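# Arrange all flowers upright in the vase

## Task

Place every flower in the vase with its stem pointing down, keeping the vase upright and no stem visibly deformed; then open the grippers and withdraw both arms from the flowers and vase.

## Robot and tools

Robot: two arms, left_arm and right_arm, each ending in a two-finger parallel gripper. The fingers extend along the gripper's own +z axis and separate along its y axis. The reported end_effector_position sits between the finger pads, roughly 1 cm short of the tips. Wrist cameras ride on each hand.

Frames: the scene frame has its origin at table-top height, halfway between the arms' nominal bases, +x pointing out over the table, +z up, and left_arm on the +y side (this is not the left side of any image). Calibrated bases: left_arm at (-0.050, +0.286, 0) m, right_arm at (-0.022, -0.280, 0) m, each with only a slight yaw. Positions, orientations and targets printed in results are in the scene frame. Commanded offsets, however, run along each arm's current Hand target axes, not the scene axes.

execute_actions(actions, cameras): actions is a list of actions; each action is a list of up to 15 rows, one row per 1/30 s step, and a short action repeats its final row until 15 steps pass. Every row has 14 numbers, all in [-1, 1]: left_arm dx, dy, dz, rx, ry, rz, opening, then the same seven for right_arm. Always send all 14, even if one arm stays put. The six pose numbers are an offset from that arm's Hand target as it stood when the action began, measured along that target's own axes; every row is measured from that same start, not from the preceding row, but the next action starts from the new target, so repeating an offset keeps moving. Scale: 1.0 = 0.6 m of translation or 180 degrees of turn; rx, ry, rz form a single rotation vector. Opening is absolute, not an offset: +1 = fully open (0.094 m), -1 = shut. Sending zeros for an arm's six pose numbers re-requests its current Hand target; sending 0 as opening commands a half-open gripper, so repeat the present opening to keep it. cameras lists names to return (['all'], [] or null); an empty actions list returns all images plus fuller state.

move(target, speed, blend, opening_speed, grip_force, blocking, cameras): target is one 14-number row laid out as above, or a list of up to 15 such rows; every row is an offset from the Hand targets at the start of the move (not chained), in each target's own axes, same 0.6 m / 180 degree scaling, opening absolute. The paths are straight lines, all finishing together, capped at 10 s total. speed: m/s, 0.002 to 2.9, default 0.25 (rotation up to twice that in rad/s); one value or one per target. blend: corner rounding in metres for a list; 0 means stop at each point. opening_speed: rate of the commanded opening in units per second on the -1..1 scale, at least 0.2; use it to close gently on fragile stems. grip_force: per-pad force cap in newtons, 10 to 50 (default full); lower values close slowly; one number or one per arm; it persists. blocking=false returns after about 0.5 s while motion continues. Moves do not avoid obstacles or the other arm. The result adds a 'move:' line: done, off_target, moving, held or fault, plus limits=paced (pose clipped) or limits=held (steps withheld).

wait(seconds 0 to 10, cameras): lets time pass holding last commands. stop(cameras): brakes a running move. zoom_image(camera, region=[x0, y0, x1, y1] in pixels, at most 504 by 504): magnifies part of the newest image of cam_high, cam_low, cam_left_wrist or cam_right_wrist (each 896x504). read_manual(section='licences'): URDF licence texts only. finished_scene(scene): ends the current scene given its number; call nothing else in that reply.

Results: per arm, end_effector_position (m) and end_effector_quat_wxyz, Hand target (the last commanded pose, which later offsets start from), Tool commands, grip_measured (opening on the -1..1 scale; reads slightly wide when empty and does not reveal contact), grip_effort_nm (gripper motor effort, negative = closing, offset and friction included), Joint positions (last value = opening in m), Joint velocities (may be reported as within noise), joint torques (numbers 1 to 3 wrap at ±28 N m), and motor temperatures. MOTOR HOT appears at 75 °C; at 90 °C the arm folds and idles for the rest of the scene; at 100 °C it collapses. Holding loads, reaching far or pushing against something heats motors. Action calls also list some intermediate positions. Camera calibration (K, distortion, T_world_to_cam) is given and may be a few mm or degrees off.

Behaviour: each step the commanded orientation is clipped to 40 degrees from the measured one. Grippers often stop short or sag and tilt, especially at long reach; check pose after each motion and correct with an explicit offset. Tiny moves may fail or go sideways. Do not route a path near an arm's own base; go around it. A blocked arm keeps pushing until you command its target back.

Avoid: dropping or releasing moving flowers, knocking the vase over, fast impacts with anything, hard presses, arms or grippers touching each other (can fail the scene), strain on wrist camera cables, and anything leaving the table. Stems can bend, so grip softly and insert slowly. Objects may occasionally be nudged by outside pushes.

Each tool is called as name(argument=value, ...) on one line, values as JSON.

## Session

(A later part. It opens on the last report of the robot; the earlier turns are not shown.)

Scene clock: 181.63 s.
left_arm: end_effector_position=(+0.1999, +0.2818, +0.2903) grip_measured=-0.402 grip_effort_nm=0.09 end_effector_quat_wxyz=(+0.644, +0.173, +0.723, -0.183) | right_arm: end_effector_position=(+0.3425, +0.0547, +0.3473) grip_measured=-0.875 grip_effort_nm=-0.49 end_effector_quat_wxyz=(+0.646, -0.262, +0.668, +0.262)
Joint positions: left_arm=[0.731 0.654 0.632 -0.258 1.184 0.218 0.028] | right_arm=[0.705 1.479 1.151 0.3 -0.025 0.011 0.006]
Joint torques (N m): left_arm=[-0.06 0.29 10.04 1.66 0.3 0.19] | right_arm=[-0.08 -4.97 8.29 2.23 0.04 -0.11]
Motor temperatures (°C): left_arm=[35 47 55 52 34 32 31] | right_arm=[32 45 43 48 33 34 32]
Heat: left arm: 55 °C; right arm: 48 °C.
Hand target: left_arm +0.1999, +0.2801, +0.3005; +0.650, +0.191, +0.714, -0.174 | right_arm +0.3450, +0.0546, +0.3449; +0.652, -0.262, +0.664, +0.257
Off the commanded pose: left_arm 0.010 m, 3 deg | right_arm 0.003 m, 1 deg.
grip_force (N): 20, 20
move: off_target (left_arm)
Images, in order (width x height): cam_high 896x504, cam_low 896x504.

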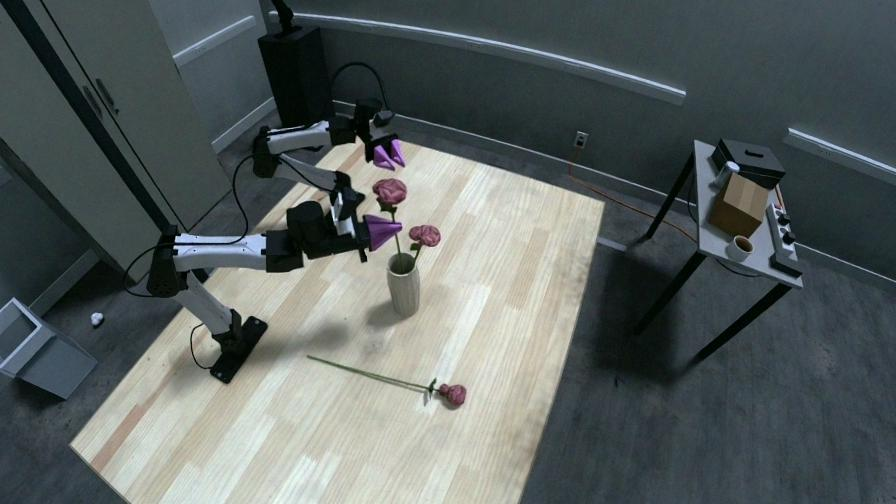

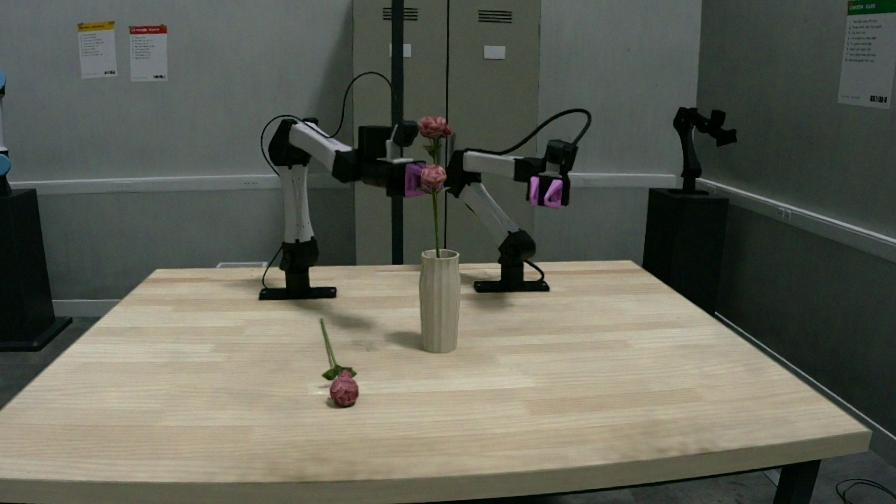

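move(target=[0,0,0,0,0,0,-0.4,0.02,0,0.015,0,0.03,0,-1], speed=0.05)

move(target=[0,0,0.0,0,0.0,0,-0.4,0,0,0,0,0,0,-0.5], opening_speed=0.8, cameras=["cam_high","cam_low","cam_right_wrist"])

zoom_image(camera="cam_low", region=[320, 10, 560, 370])

zoom_image(camera="cam_high", region=[260, 100, 480, 330])

Scene clock: 185.30 s.
left_arm: end_effector_position=(+0.1999, +0.2818, +0.2903) grip_measured=-0.402 grip_effort_nm=0.09 end_effector_quat_wxyz=(+0.644, +0.173, +0.723, -0.183) | right_arm: end_effector_position=(+0.3464, +0.0582, +0.3386) grip_measured=-0.875 grip_effort_nm=-0.49 end_effector_quat_wxyz=(+0.630, -0.268, +0.683, +0.255)
Joint positions: left_arm=[0.731 0.654 0.632 -0.258 1.184 0.218 0.028] | right_arm=[0.705 1.5 1.184 0.241 -0.025 0.009 0.006]
Joint torques (N m): left_arm=[-0.02 0.62 9.88 1.59 0.32 0.15] | right_arm=[-0.05 -4.11 12.46 1.54 0.04 -0.11]
Motor temperatures (°C): left_arm=[35 47 55 52 34 32 31] | right_arm=[32 45 43 48 33 34 32]
Heat: left arm: 55 °C; right arm: 48 °C.
Hand target: left_arm +0.1999, +0.2801, +0.3005; +0.650, +0.191, +0.714, -0.174 | right_arm +0.3514, +0.0606, +0.3329; +0.620, -0.273, +0.694, +0.244
Off the commanded pose: left_arm 0.010 m, 3 deg | right_arm 0.008 m, 2 deg.
grip_force (N): 20, 20
move: off_target (left_arm)

Scene clock: 186.13 s.
left_arm: end_effector_position=(+0.1999, +0.2818, +0.2903) grip_measured=-0.402 grip_effort_nm=0.10 end_effector_quat_wxyz=(+0.644, +0.173, +0.723, -0.183) | right_arm: end_effector_position=(+0.3473, +0.0590, +0.3239) grip_measured=-0.502 grip_effort_nm=0.09 end_effector_quat_wxyz=(+0.613, -0.274, +0.699, +0.248)
Joint positions: left_arm=[0.731 0.654 0.632 -0.258 1.184 0.218 0.028] | right_arm=[0.705 1.51 1.184 0.2 -0.025 0.009 0.023]
Joint torques (N m): left_arm=[0.08 0.47 10.18 1.64 0.27 0.19] | right_arm=[-0.02 -4.97 12.6 1.93 0.04 -0.11]
Motor temperatures (°C): left_arm=[35 47 55 52 34 32 31] | right_arm=[32 45 43 48 33 34 32]
Heat: left arm: 55 °C; right arm: 48 °C.
Hand target: left_arm +0.1999, +0.2801, +0.3005; +0.650, +0.191, +0.714, -0.174 | right_arm +0.3514, +0.0606, +0.3327; +0.620, -0.273, +0.694, +0.244
Off the commanded pose: left_arm 0.010 m, 3 deg | right_arm 0.010 m, 1 deg.
grip_force (N): 20, 20
move: off_target (left_arm)
camera_calibration:
cam_right_wrist: T_world_to_cam=[[0.670925, -0.739858, 0.0496991, -0.205451], [-0.366912, -0.389475, -0.844798, 0.456503], [0.644387, 0.548561, -0.532772, 0.034593], [0, 0, 0, 1]] pos_world=[0.283047, 0.00681617, 0.414294]
Images, in order (width x height): cam_high 896x504, cam_low 896x504, cam_right_wrist 896x504.

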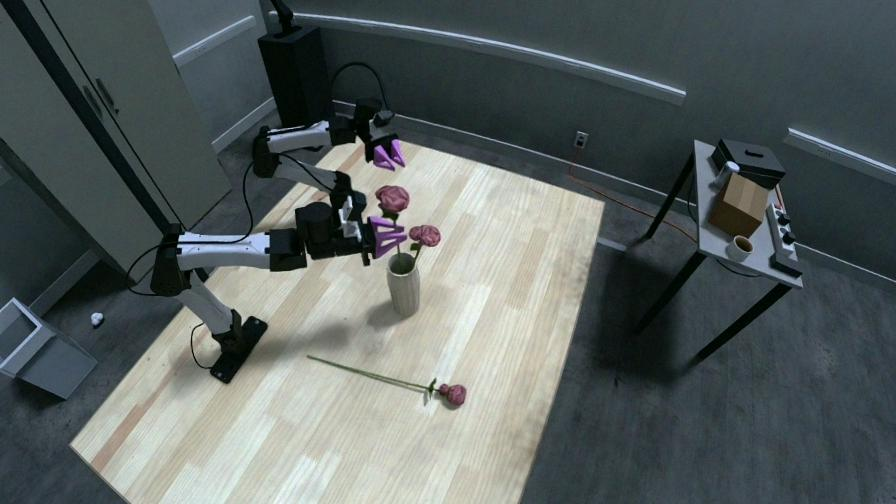

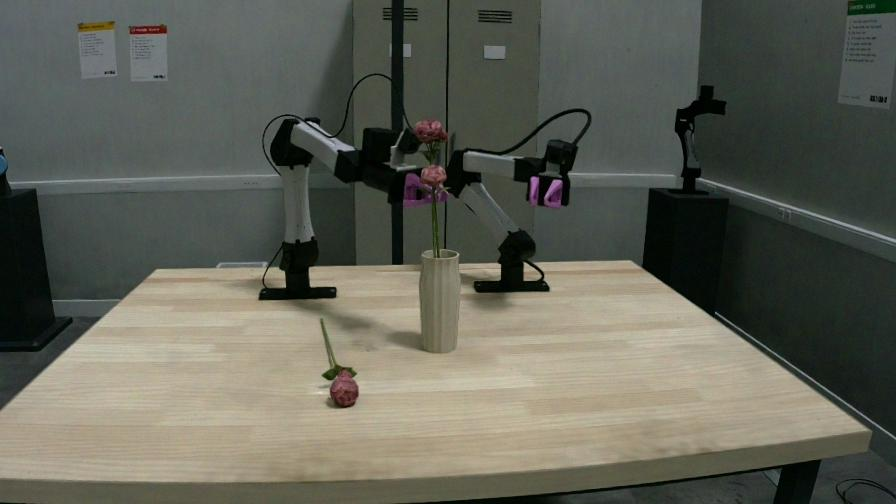

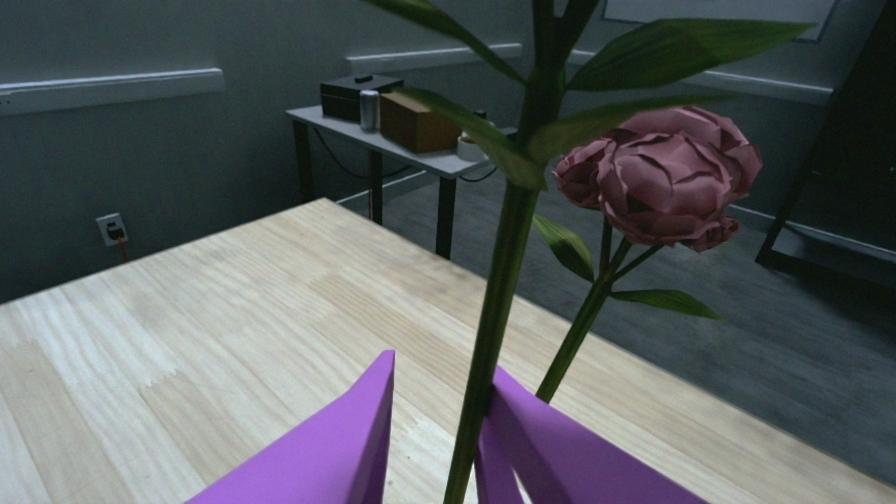

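Scaled by 1.400 from the camera's 896x504 image, which has a finer 1280x720 frame.

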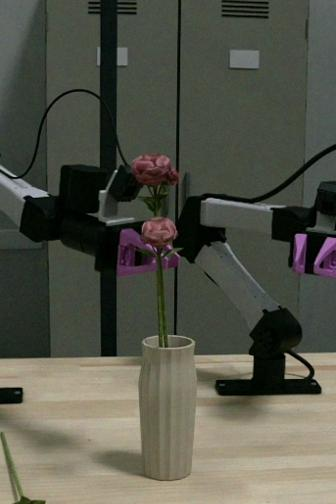

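Scaled by 2.191 from the camera's 896x504 image, which has a finer 1280x720 frame.

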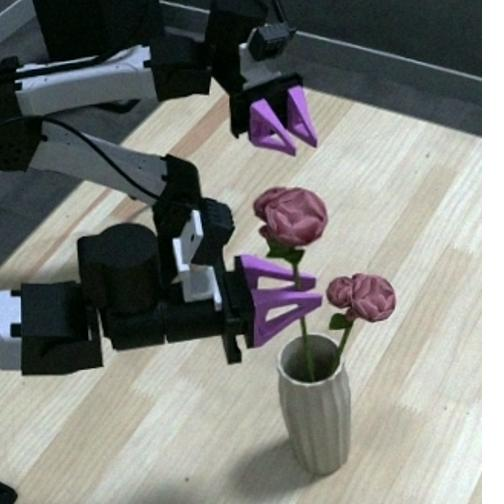

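move(target=[[0,0,0,0,0,0,-0.4,0,0,-0.2167,0,0,0,-0.5],[0,0,0,0,0,0,-0.4,0.401,-0.3685,-0.0945,0.1385,0.4492,0.1549,-0.2]], speed=0.25, blend=[0.03,0], cameras=["all"])

Scene clock: 197.97 s.
left_arm: end_effector_position=(+0.1999, +0.2818, +0.2903) grip_measured=-0.402 grip_effort_nm=0.09 end_effector_quat_wxyz=(+0.644, +0.173, +0.723, -0.183) | right_arm: end_effector_position=(+0.4370, -0.1547, +0.0965) grip_measured=-0.202 grip_effort_nm=0.09 end_effector_quat_wxyz=(+0.011, -0.084, +0.996, +0.008)
Joint positions: left_arm=[0.731 0.654 0.632 -0.258 1.184 0.218 0.028] | right_arm=[0.233 2.467 2.492 -1.57 -0.012 0.094 0.037]
Joint torques (N m): left_arm=[-0.17 0.62 9.95 1.69 0.32 0.18] | right_arm=[-0.39 -10.52 10.92 0.35 0.1 0.1]
Motor temperatures (°C): left_arm=[35 46 56 52 34 32 31] | right_arm=[32 46 46 48 33 34 31]
Heat: left arm: 56 °C; right arm: 48 °C.
Hand target: left_arm +0.1999, +0.2801, +0.3005; +0.650, +0.191, +0.714, -0.174 | right_arm +0.4413, -0.1579, +0.1002; +0.000, -0.076, +0.997, +0.000
Off the commanded pose: left_arm 0.010 m, 3 deg | right_arm 0.006 m, 2 deg.
joint sent to its limit (right arm) — joint 4 (wrist pitch), lower limit. The joint targets still meet the commanded pose.
grip_force (N): 20, 20
move: off_target (left_arm)
camera_calibration:
cam_left_wrist: T_world_to_cam=[[-0.524068, -0.840845, 0.135395, 0.296759], [-0.485178, 0.164095, -0.85888, 0.336448], [0.699968, -0.515803, -0.493956, 0.268191], [0, 0, 0, 1]] pos_world=[0.131034, 0.332652, 0.381263]
cam_right_wrist: T_world_to_cam=[[0.22403, -0.974461, 0.0153479, -0.250165], [-0.894291, -0.199288, 0.400659, 0.353834], [-0.387368, -0.103485, -0.916099, 0.359908], [0, 0, 0, 1]] pos_world=[0.511892, -0.136016, 0.191784]

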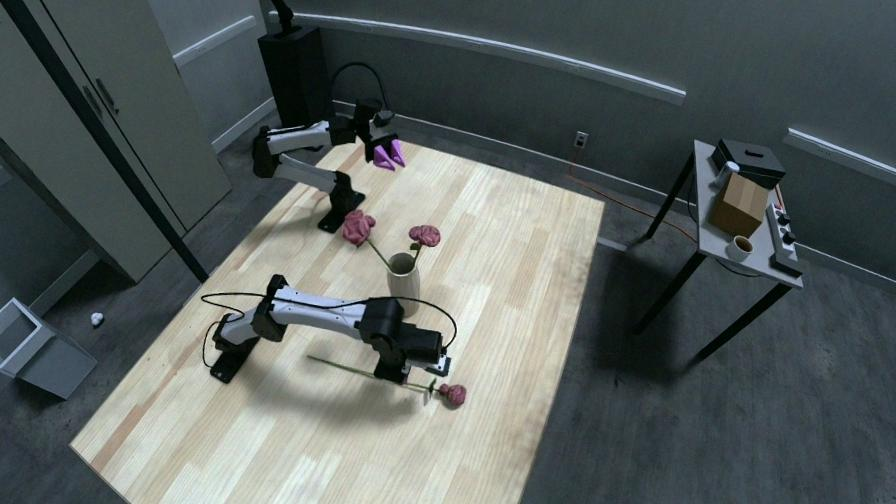

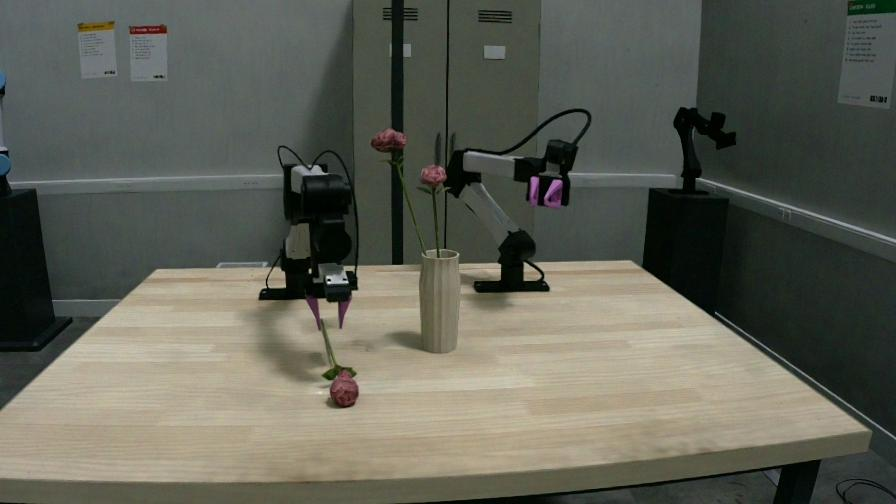

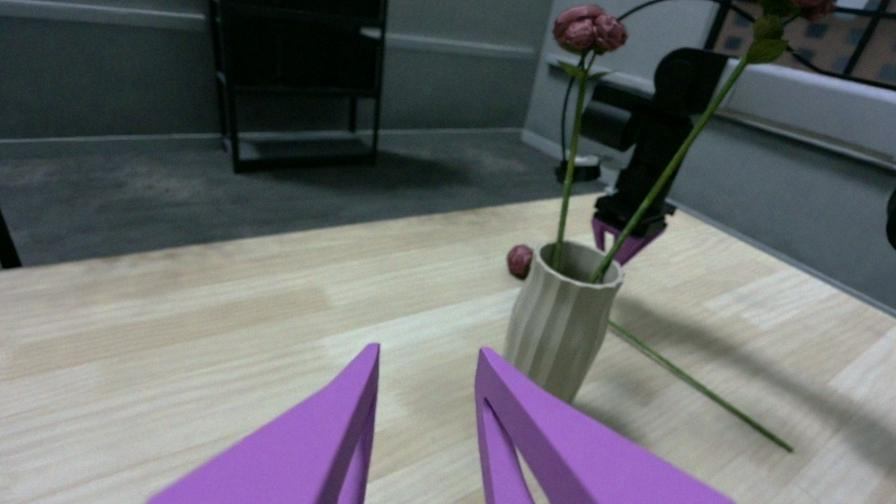

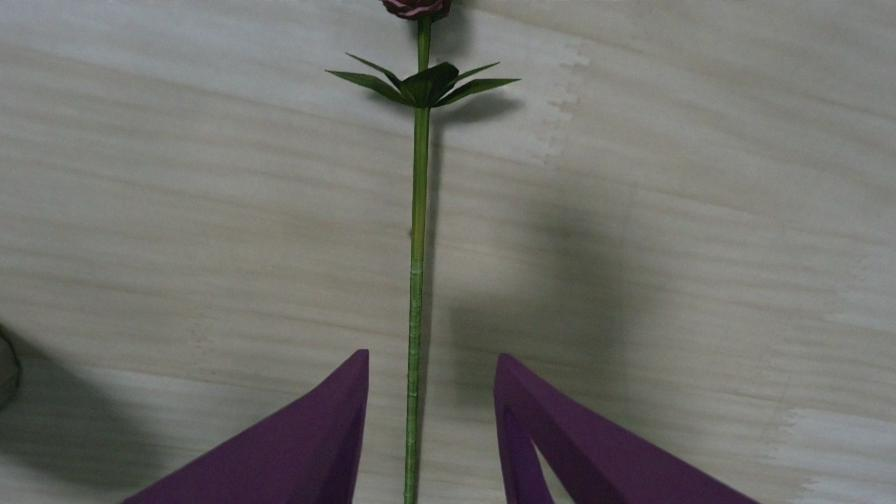

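move(target=[0,0,0,0,0,0,-0.4,0.05,0.0192,0.1533,0,0,0,-0.4], speed=0.12, cameras=["cam_low","cam_right_wrist"])

zoom_image(camera="cam_low", region=[280, 250, 400, 420])

Scene clock: 206.53 s.
left_arm: end_effector_position=(+0.1999, +0.2818, +0.2903) grip_measured=-0.402 grip_effort_nm=0.09 end_effector_quat_wxyz=(+0.644, +0.173, +0.723, -0.183) | right_arm: end_effector_position=(+0.4035, -0.1562, +0.0096) grip_measured=-0.398 grip_effort_nm=-0.10 end_effector_quat_wxyz=(-0.023, -0.078, +0.997, +0.000)
Joint positions: left_arm=[0.731 0.654 0.632 -0.258 1.184 0.218 0.028] | right_arm=[0.25 2.352 1.938 -1.202 -0.01 0.123 0.028]
Joint torques (N m): left_arm=[-0.17 0.75 9.72 1.56 0.34 0.14] | right_arm=[1.01 -11.82 4.96 0.91 0.07 0.13]
Motor temperatures (°C): left_arm=[35 46 57 52 34 32 31] | right_arm=[32 50 46 46 33 34 31]
Heat: left arm: 57 °C; right arm: 50 °C.
Hand target: left_arm +0.1999, +0.2801, +0.3005; +0.650, +0.191, +0.714, -0.174 | right_arm +0.4100, -0.1510, +0.0081; +0.000, -0.076, +0.997, +0.000
Off the commanded pose: left_arm 0.010 m, 3 deg | right_arm 0.008 m, 3 deg.
grip_force (N): 20, 20
move: off_target (left_arm, right_arm)
camera_calibration:
cam_right_wrist: T_world_to_cam=[[0.213312, -0.97675, 0.0213773, -0.238946], [-0.867535, -0.179307, 0.463932, 0.349974], [-0.449313, -0.117508, -0.885613, 0.289662], [0, 0, 0, 1]] pos_world=[0.484734, -0.1366, 0.0992723]
Images, in order (width x height): cam_low 896x504, cam_right_wrist 896x504.

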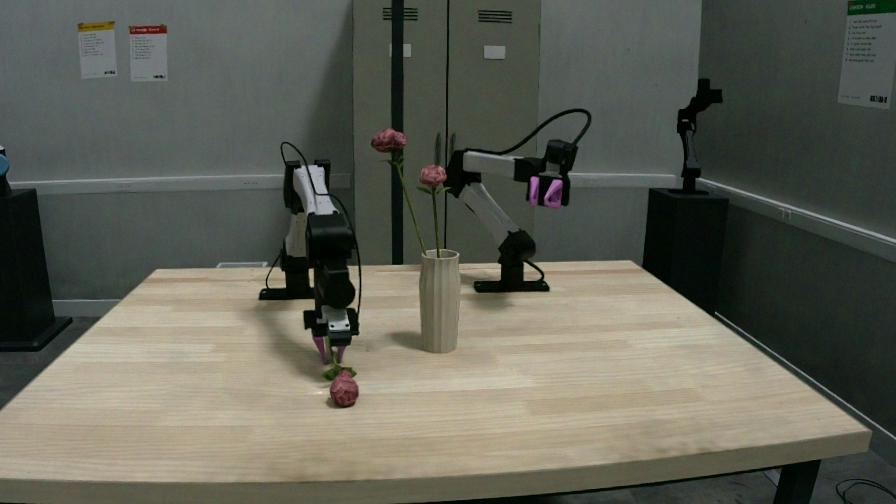

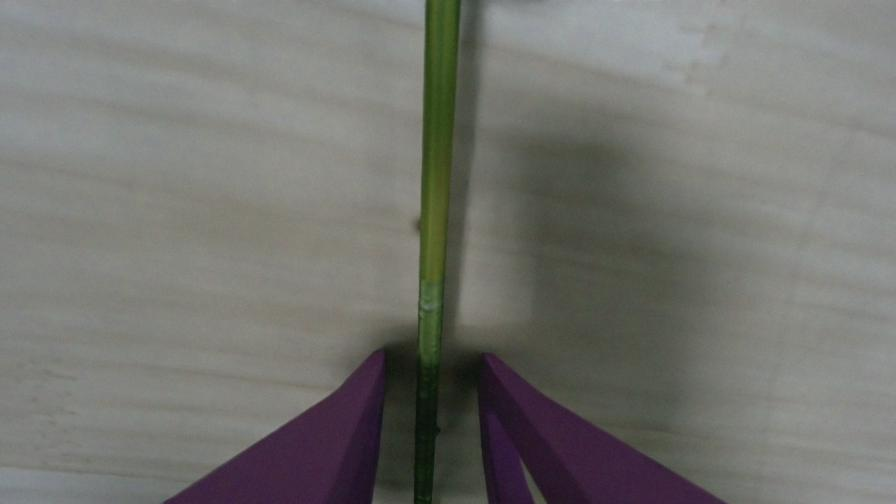

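Scaled by 2.965 from the camera's 896x504 image, which has a finer 1280x720 frame.

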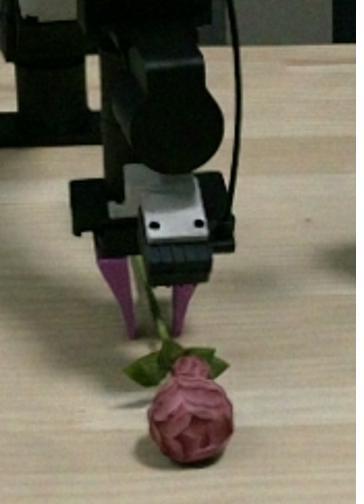

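move(target=[0,0,0,0,0,0,-0.4,0,0,0,0,0,0,-1])

move(target=[[0,0,0,0,0,0,-0.4,0,0,-0.1333,0,0,0,-1],[0,0,0,0,0,0,-0.4,0.252,0.0065,-0.6865,-0.0497,-0.3473,-0.0497,-1],[0,0,0,0,0,0,-0.4,0.2603,0.227,-0.8198,-0.071,-0.4962,-0.071,-1]], speed=0.3, blend=[0.03,0.04,0], cameras=["all"])

zoom_image(camera="cam_low", region=[320, 10, 560, 370])

zoom_image(camera="cam_high", region=[230, 100, 450, 330])

Scene clock: 222.60 s.
left_arm: end_effector_position=(+0.1999, +0.2818, +0.2903) grip_measured=-0.402 grip_effort_nm=0.09 end_effector_quat_wxyz=(+0.644, +0.173, +0.723, -0.183) | right_arm: end_effector_position=(+0.4067, -0.1534, +0.0097) grip_measured=-0.873 grip_effort_nm=-0.47 end_effector_quat_wxyz=(-0.015, -0.078, +0.997, +0.002)
Joint positions: left_arm=[0.731 0.654 0.632 -0.258 1.184 0.218 0.028] | right_arm=[0.255 2.352 1.938 -1.186 -0.01 0.126 0.006]
Joint torques (N m): left_arm=[0.16 0.51 10 1.58 0.29 0.13] | right_arm=[0.61 -11.84 4.86 0.79 0.07 0.1]
Motor temperatures (°C): left_arm=[35 45 57 52 34 32 31] | right_arm=[32 53 44 45 33 34 31]
Heat: left arm: 57 °C; right arm: 53 °C.
Hand target: left_arm +0.1999, +0.2801, +0.3005; +0.650, +0.191, +0.714, -0.174 | right_arm +0.4100, -0.1511, +0.0082; +0.000, -0.076, +0.997, +0.000
Off the commanded pose: left_arm 0.010 m, 3 deg | right_arm 0.004 m, 2 deg.
grip_force (N): 20, 20
move: off_target (left_arm)

Scene clock: 226.57 s.
left_arm: end_effector_position=(+0.1999, +0.2818, +0.2903) grip_measured=-0.402 grip_effort_nm=0.09 end_effector_quat_wxyz=(+0.644, +0.173, +0.723, -0.183) | right_arm: end_effector_position=(+0.2327, -0.0421, +0.5007) grip_measured=-0.874 grip_effort_nm=-0.49 end_effector_quat_wxyz=(+0.686, -0.155, +0.693, +0.158)
Joint positions: left_arm=[0.731 0.654 0.632 -0.258 1.184 0.218 0.028] | right_arm=[1 1.15 1.54 -0.402 0.582 0.012 0.006]
Joint torques (N m): left_arm=[0.21 0.58 10.03 1.68 0.34 0.14] | right_arm=[0.44 -1.46 6.6 2.1 0.11 -0.12]
Motor temperatures (°C): left_arm=[35 45 58 52 34 32 31] | right_arm=[32 53 43 46 33 34 31]
Heat: left arm: 58 °C; right arm: 53 °C.
Hand target: left_arm +0.1999, +0.2801, +0.3005; +0.650, +0.191, +0.714, -0.174 | right_arm +0.2345, -0.0401, +0.4999; +0.690, -0.153, +0.690, +0.153
Off the commanded pose: left_arm 0.010 m, 3 deg | right_arm 0.003 m, 1 deg.
grip_force (N): 20, 20
move: off_target (left_arm)
camera_calibration:
cam_left_wrist: T_world_to_cam=[[-0.524068, -0.840845, 0.135395, 0.296759], [-0.485178, 0.164095, -0.85888, 0.336448], [0.699968, -0.515803, -0.493956, 0.268191], [0, 0, 0, 1]] pos_world=[0.131034, 0.332652, 0.381263]
cam_right_wrist: T_world_to_cam=[[0.40602, -0.91232, 0.0531044, -0.159523], [-0.374061, -0.218929, -0.901193, 0.561486], [0.833802, 0.346038, -0.430153, 0.154094], [0, 0, 0, 1]] pos_world=[0.146315, -0.0759325, 0.580763]

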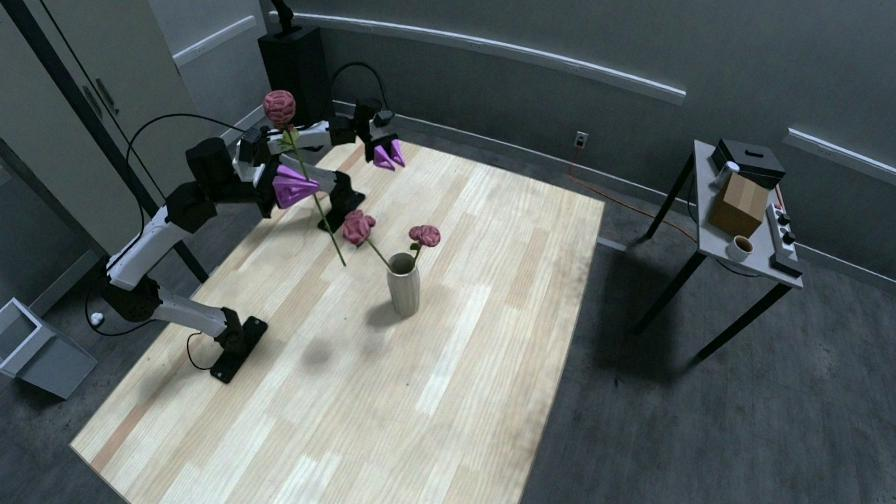

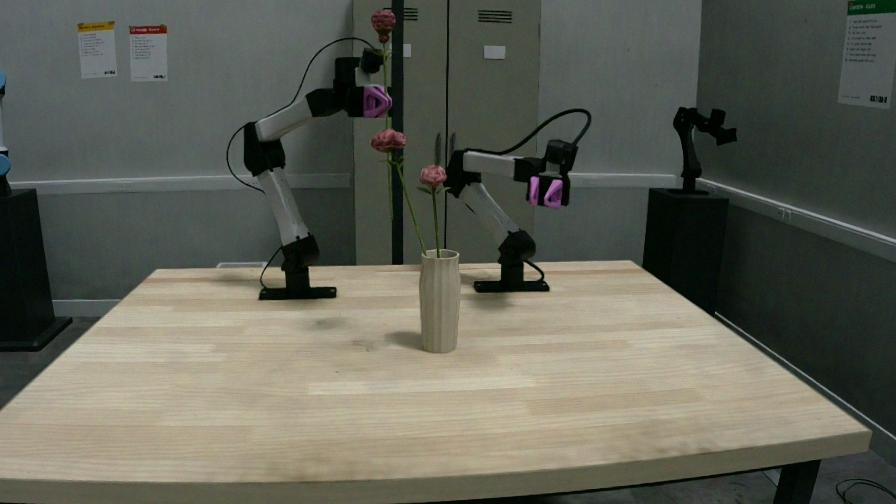

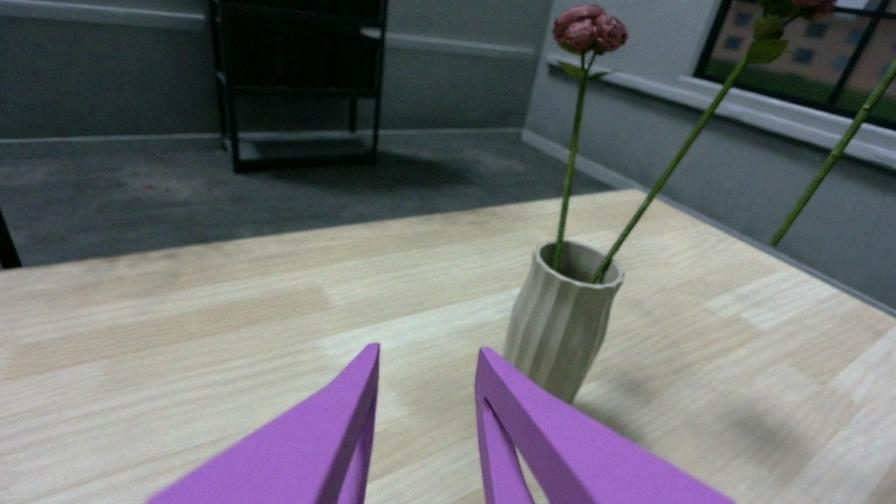

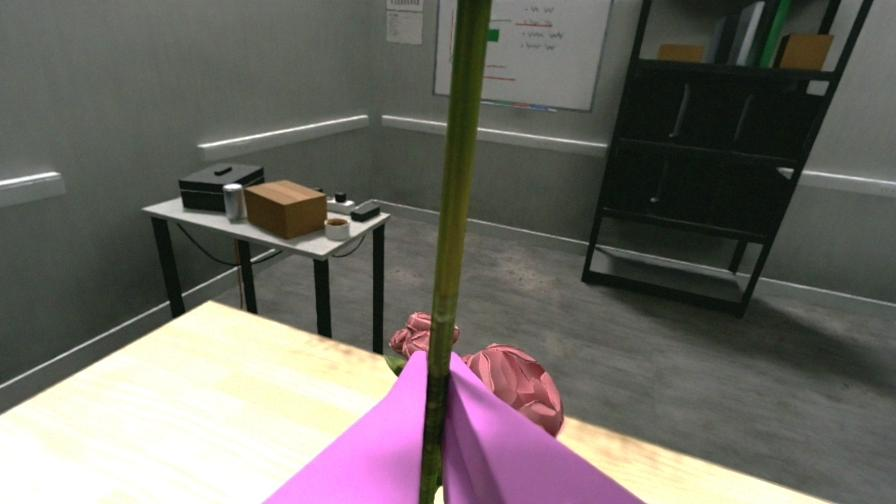

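Scaled by 1.400 from the camera's 896x504 image, which has a finer 1280x720 frame.

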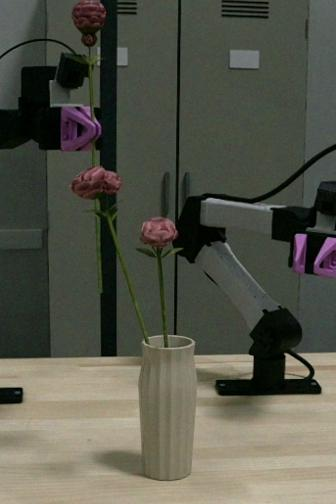

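Scaled by 2.191 from the camera's 896x504 image, which has a finer 1280x720 frame.

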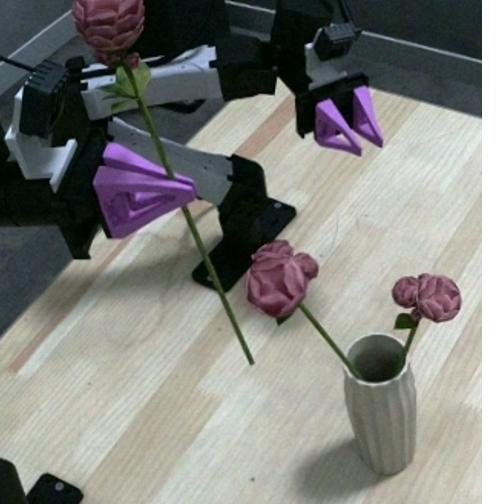

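move(target=[[0,0,0,0,0,0,-0.4,-0.0083,0.1098,0.0797,0,0.0322,0,-1],[0,0,0,0,0,0,-0.4,-0.012,0.0732,0.2373,0,0.0322,0,-1]], speed=0.2, blend=[0.03,0], cameras=["cam_high","cam_low","cam_left_wrist"])

zoom_image(camera="cam_low", region=[340, 20, 540, 370])

zoom_image(camera="cam_high", region=[290, 100, 490, 330])

Scene clock: 232.80 s.
left_arm: end_effector_position=(+0.1999, +0.2818, +0.2903) grip_measured=-0.402 grip_effort_nm=0.10 end_effector_quat_wxyz=(+0.644, +0.173, +0.723, -0.183) | right_arm: end_effector_position=(+0.3456, +0.0593, +0.4954) grip_measured=-0.874 grip_effort_nm=-0.49 end_effector_quat_wxyz=(+0.648, -0.164, +0.732, +0.133)
Joint positions: left_arm=[0.731 0.654 0.632 -0.258 1.184 0.218 0.028] | right_arm=[0.877 1.754 2.172 -0.559 0.477 0.047 0.006]
Joint torques (N m): left_arm=[0.2 0.38 10.06 1.66 0.35 0.16] | right_arm=[-0.23 -5.89 11.64 1.92 -0.15 0.02]
Motor temperatures (°C): left_arm=[35 45 58 52 34 32 31] | right_arm=[32 51 43 46 33 34 31]
Heat: left arm: 58 °C; right arm: 51 °C.
Hand target: left_arm +0.1999, +0.2801, +0.3005; +0.650, +0.191, +0.714, -0.174 | right_arm +0.3450, +0.0599, +0.5071; +0.655, -0.161, +0.724, +0.145
Off the commanded pose: left_arm 0.010 m, 3 deg | right_arm 0.012 m, 2 deg.
grip_force (N): 20, 20
move: off_target (left_arm, right_arm)
camera_calibration:
cam_left_wrist: T_world_to_cam=[[-0.524068, -0.840845, 0.135395, 0.296759], [-0.485178, 0.164095, -0.85888, 0.336448], [0.699968, -0.515803, -0.493956, 0.268191], [0, 0, 0, 1]] pos_world=[0.131034, 0.332652, 0.381263]
Images, in order (width x height): cam_high 896x504, cam_low 896x504, cam_left_wrist 896x504.

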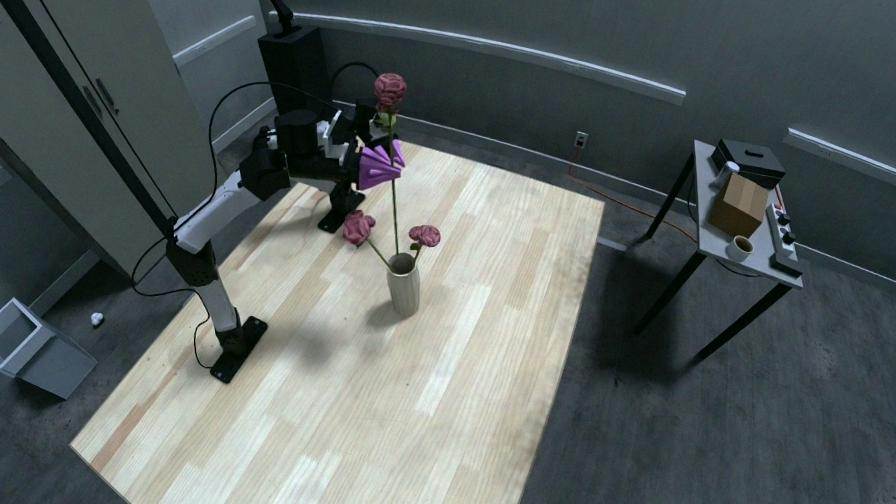

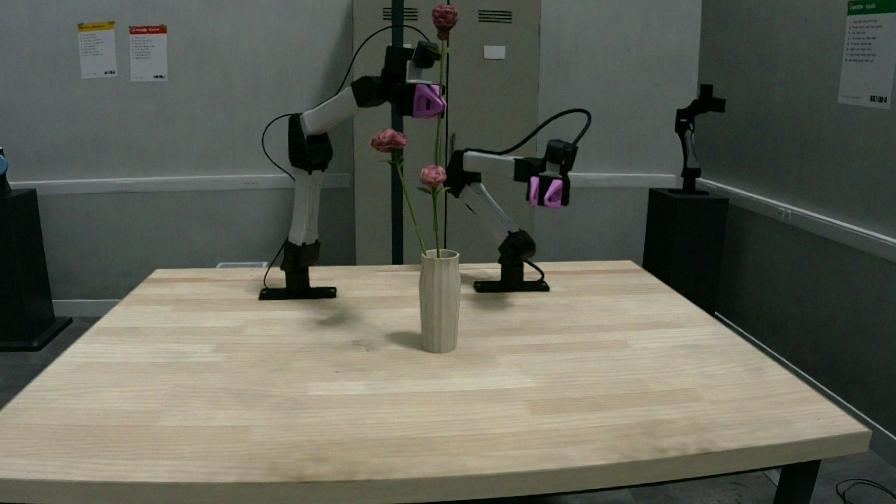

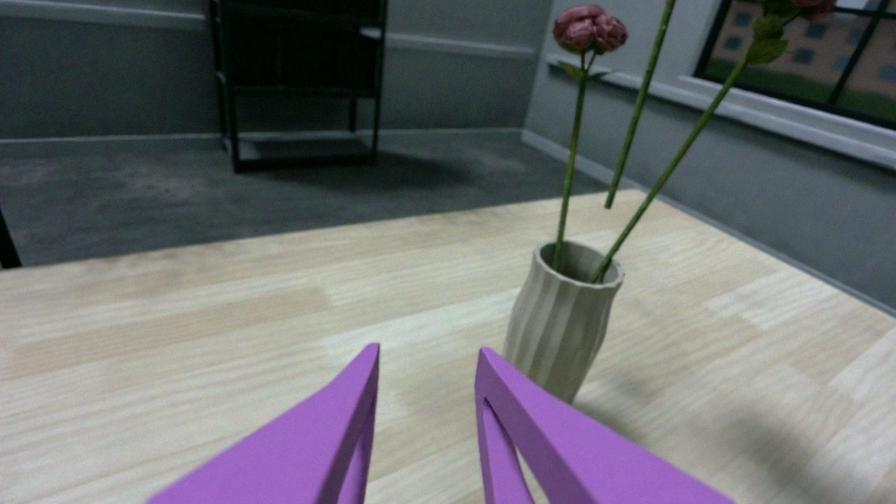

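Scaled by 1.440 from the camera's 896x504 image, which has a finer 1280x720 frame.

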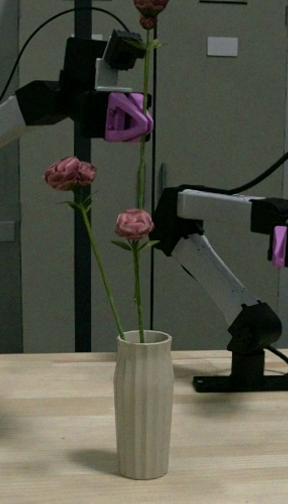

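Scaled by 2.191 from the camera's 896x504 image, which has a finer 1280x720 frame.

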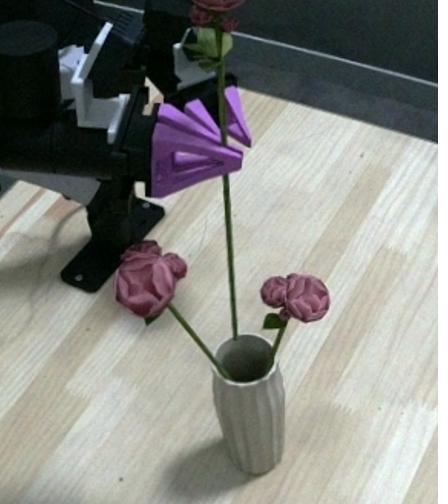

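move(target=[0,0,0,0,0,0,-0.4,0.0155,0.0128,0.0123,0.0995,0,0.0101,-1], speed=0.2, cameras=["cam_high","cam_low","cam_left_wrist"])

zoom_image(camera="cam_high", region=[290, 100, 490, 330])

Scene clock: 244.77 s.
left_arm: end_effector_position=(+0.1999, +0.2818, +0.2903) grip_measured=-0.402 grip_effort_nm=0.09 end_effector_quat_wxyz=(+0.644, +0.173, +0.723, -0.183) | right_arm: end_effector_position=(+0.3486, +0.0699, +0.4900) grip_measured=-0.874 grip_effort_nm=-0.49 end_effector_quat_wxyz=(+0.665, -0.059, +0.744, +0.035)
Joint positions: left_arm=[0.731 0.654 0.632 -0.258 1.184 0.218 0.028] | right_arm=[0.995 1.956 2.428 -0.652 0.883 0.112 0.006]
Joint torques (N m): left_arm=[0.18 0.7 9.94 1.68 0.29 0.12] | right_arm=[0.47 -6.83 11.07 1.74 0.25 0.12]
Motor temperatures (°C): left_arm=[35 45 58 52 34 32 31] | right_arm=[32 51 45 47 33 34 31]
Heat: left arm: 58 °C; right arm: 51 °C.
Hand target: left_arm +0.1999, +0.2801, +0.3005; +0.650, +0.191, +0.714, -0.174 | right_arm +0.3475, +0.0697, +0.4971; +0.669, -0.046, +0.740, +0.041
Off the commanded pose: left_arm 0.010 m, 3 deg | right_arm 0.007 m, 2 deg.
grip_force (N): 20, 20
move: off_target (left_arm)
camera_calibration:
cam_left_wrist: T_world_to_cam=[[-0.524068, -0.840845, 0.135395, 0.296759], [-0.485178, 0.164095, -0.85888, 0.336448], [0.699968, -0.515803, -0.493956, 0.268191], [0, 0, 0, 1]] pos_world=[0.131034, 0.332652, 0.381263]
Images, in order (width x height): cam_high 896x504, cam_low 896x504, cam_left_wrist 896x504.

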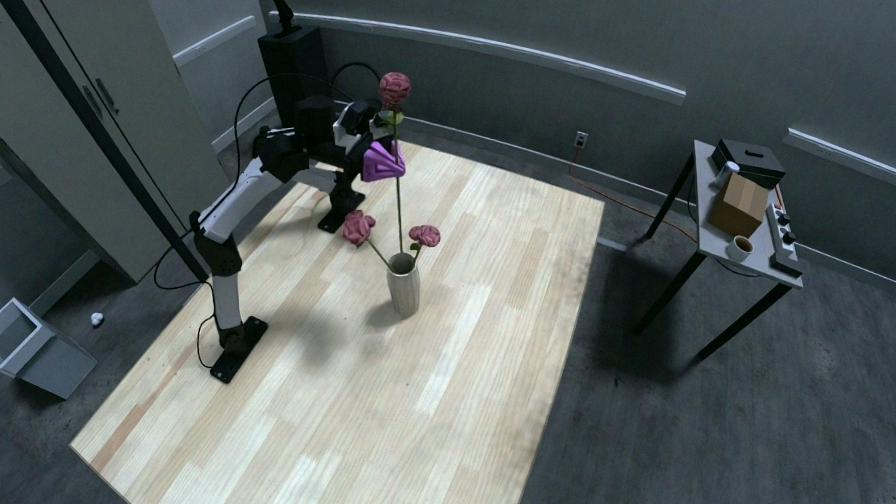

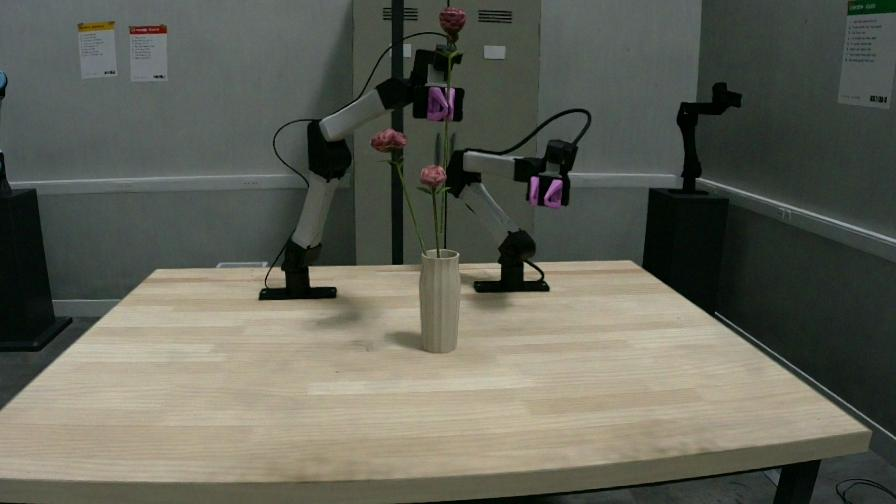

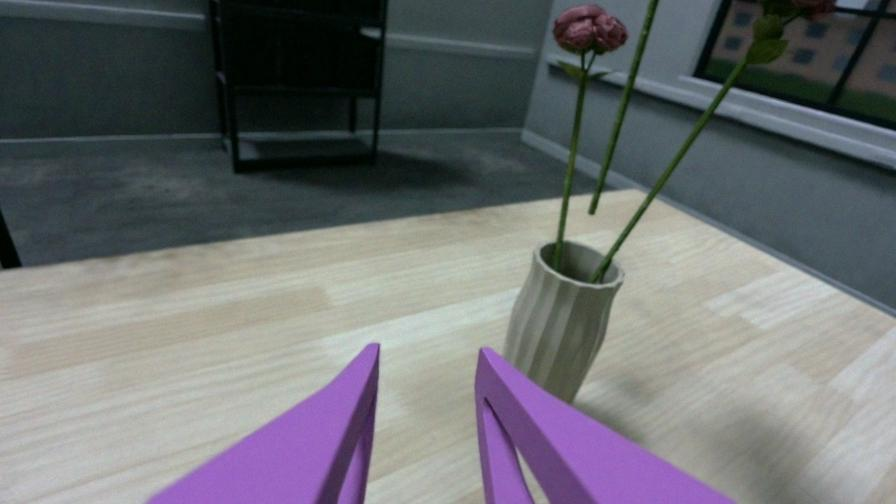

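Scaled by 2.191 from the camera's 896x504 image, which has a finer 1280x720 frame.

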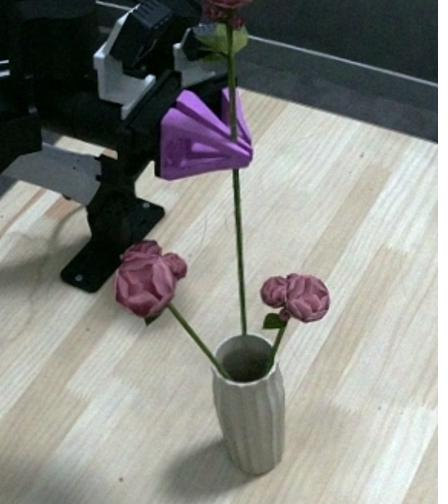

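move(target=[[0,0,0,0,0,0,-0.4,0.1988,0,0.0199,0,0.0,0,-1],[0,0,0,0,0,0,-0.4,0.3668,0,0.045,0,0.02,0,-1]], speed=0.12, blend=[0.03,0], cameras=["cam_high","cam_low","cam_right_wrist"])

zoom_image(camera="cam_high", region=[290, 130, 490, 330])

Scene clock: 250.37 s.
left_arm: end_effector_position=(+0.1999, +0.2818, +0.2903) grip_measured=-0.402 grip_effort_nm=0.09 end_effector_quat_wxyz=(+0.644, +0.173, +0.723, -0.183) | right_arm: end_effector_position=(+0.3514, +0.0733, +0.2681) grip_measured=-0.874 grip_effort_nm=-0.49 end_effector_quat_wxyz=(+0.640, -0.059, +0.766, +0.023)
Joint positions: left_arm=[0.731 0.654 0.632 -0.258 1.184 0.218 0.028] | right_arm=[0.995 1.774 1.329 0.154 0.889 0.188 0.006]
Joint torques (N m): left_arm=[0.32 0.58 10.02 1.62 0.33 0.16] | right_arm=[-0.65 -9.22 7.76 2 -0.01 0.12]
Motor temperatures (°C): left_arm=[35 44 58 52 34 32 31] | right_arm=[32 52 45 47 33 34 31]
Heat: left arm: 58 °C; right arm: 52 °C.
Hand target: left_arm +0.1999, +0.2801, +0.3005; +0.650, +0.191, +0.714, -0.174 | right_arm +0.3521, +0.0701, +0.2754; +0.646, -0.047, +0.761, +0.039
Off the commanded pose: left_arm 0.010 m, 3 deg | right_arm 0.008 m, 3 deg.
grip_force (N): 20, 20
move: off_target (left_arm, right_arm)
camera_calibration:
cam_right_wrist: T_world_to_cam=[[0.102831, -0.989445, 0.102097, 0.0090249], [-0.567095, -0.142642, -0.811207, 0.459746], [0.817208, 0.0255182, -0.575778, -0.016551], [0, 0, 0, 1]] pos_world=[0.273317, 0.0749311, 0.362498]
Images, in order (width x height): cam_high 896x504, cam_low 896x504, cam_right_wrist 896x504.

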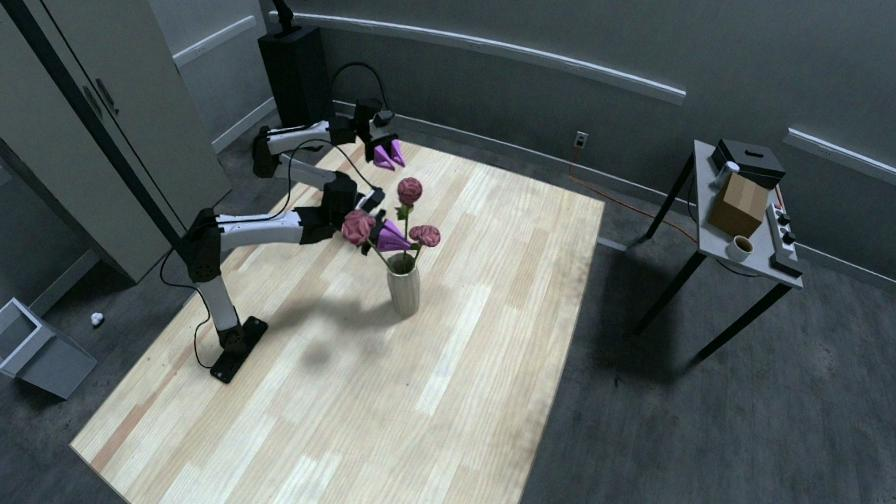

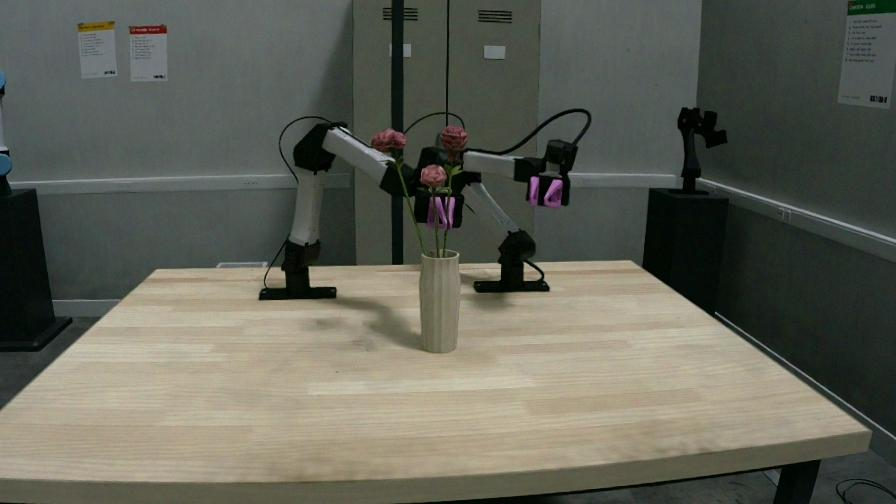

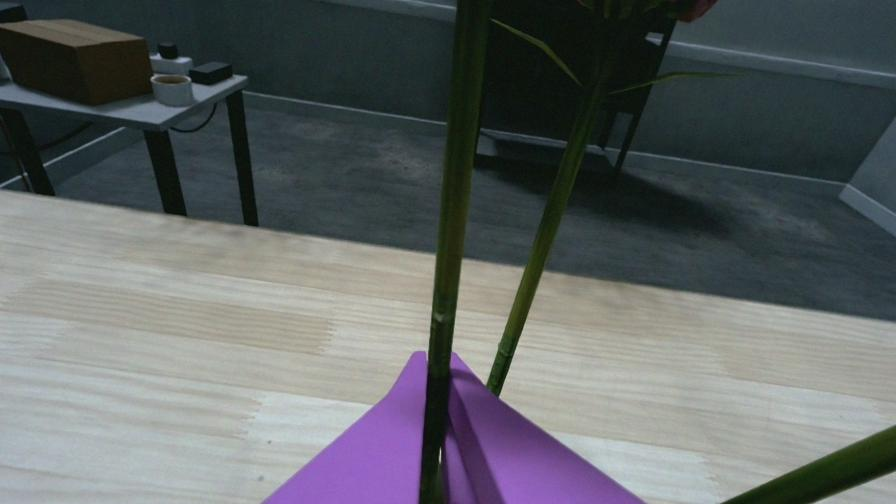

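Scaled by 2.520 from the camera's 896x504 image, which has a finer 1280x720 frame.

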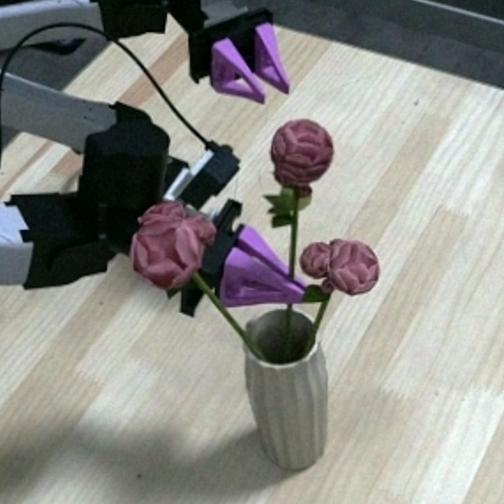

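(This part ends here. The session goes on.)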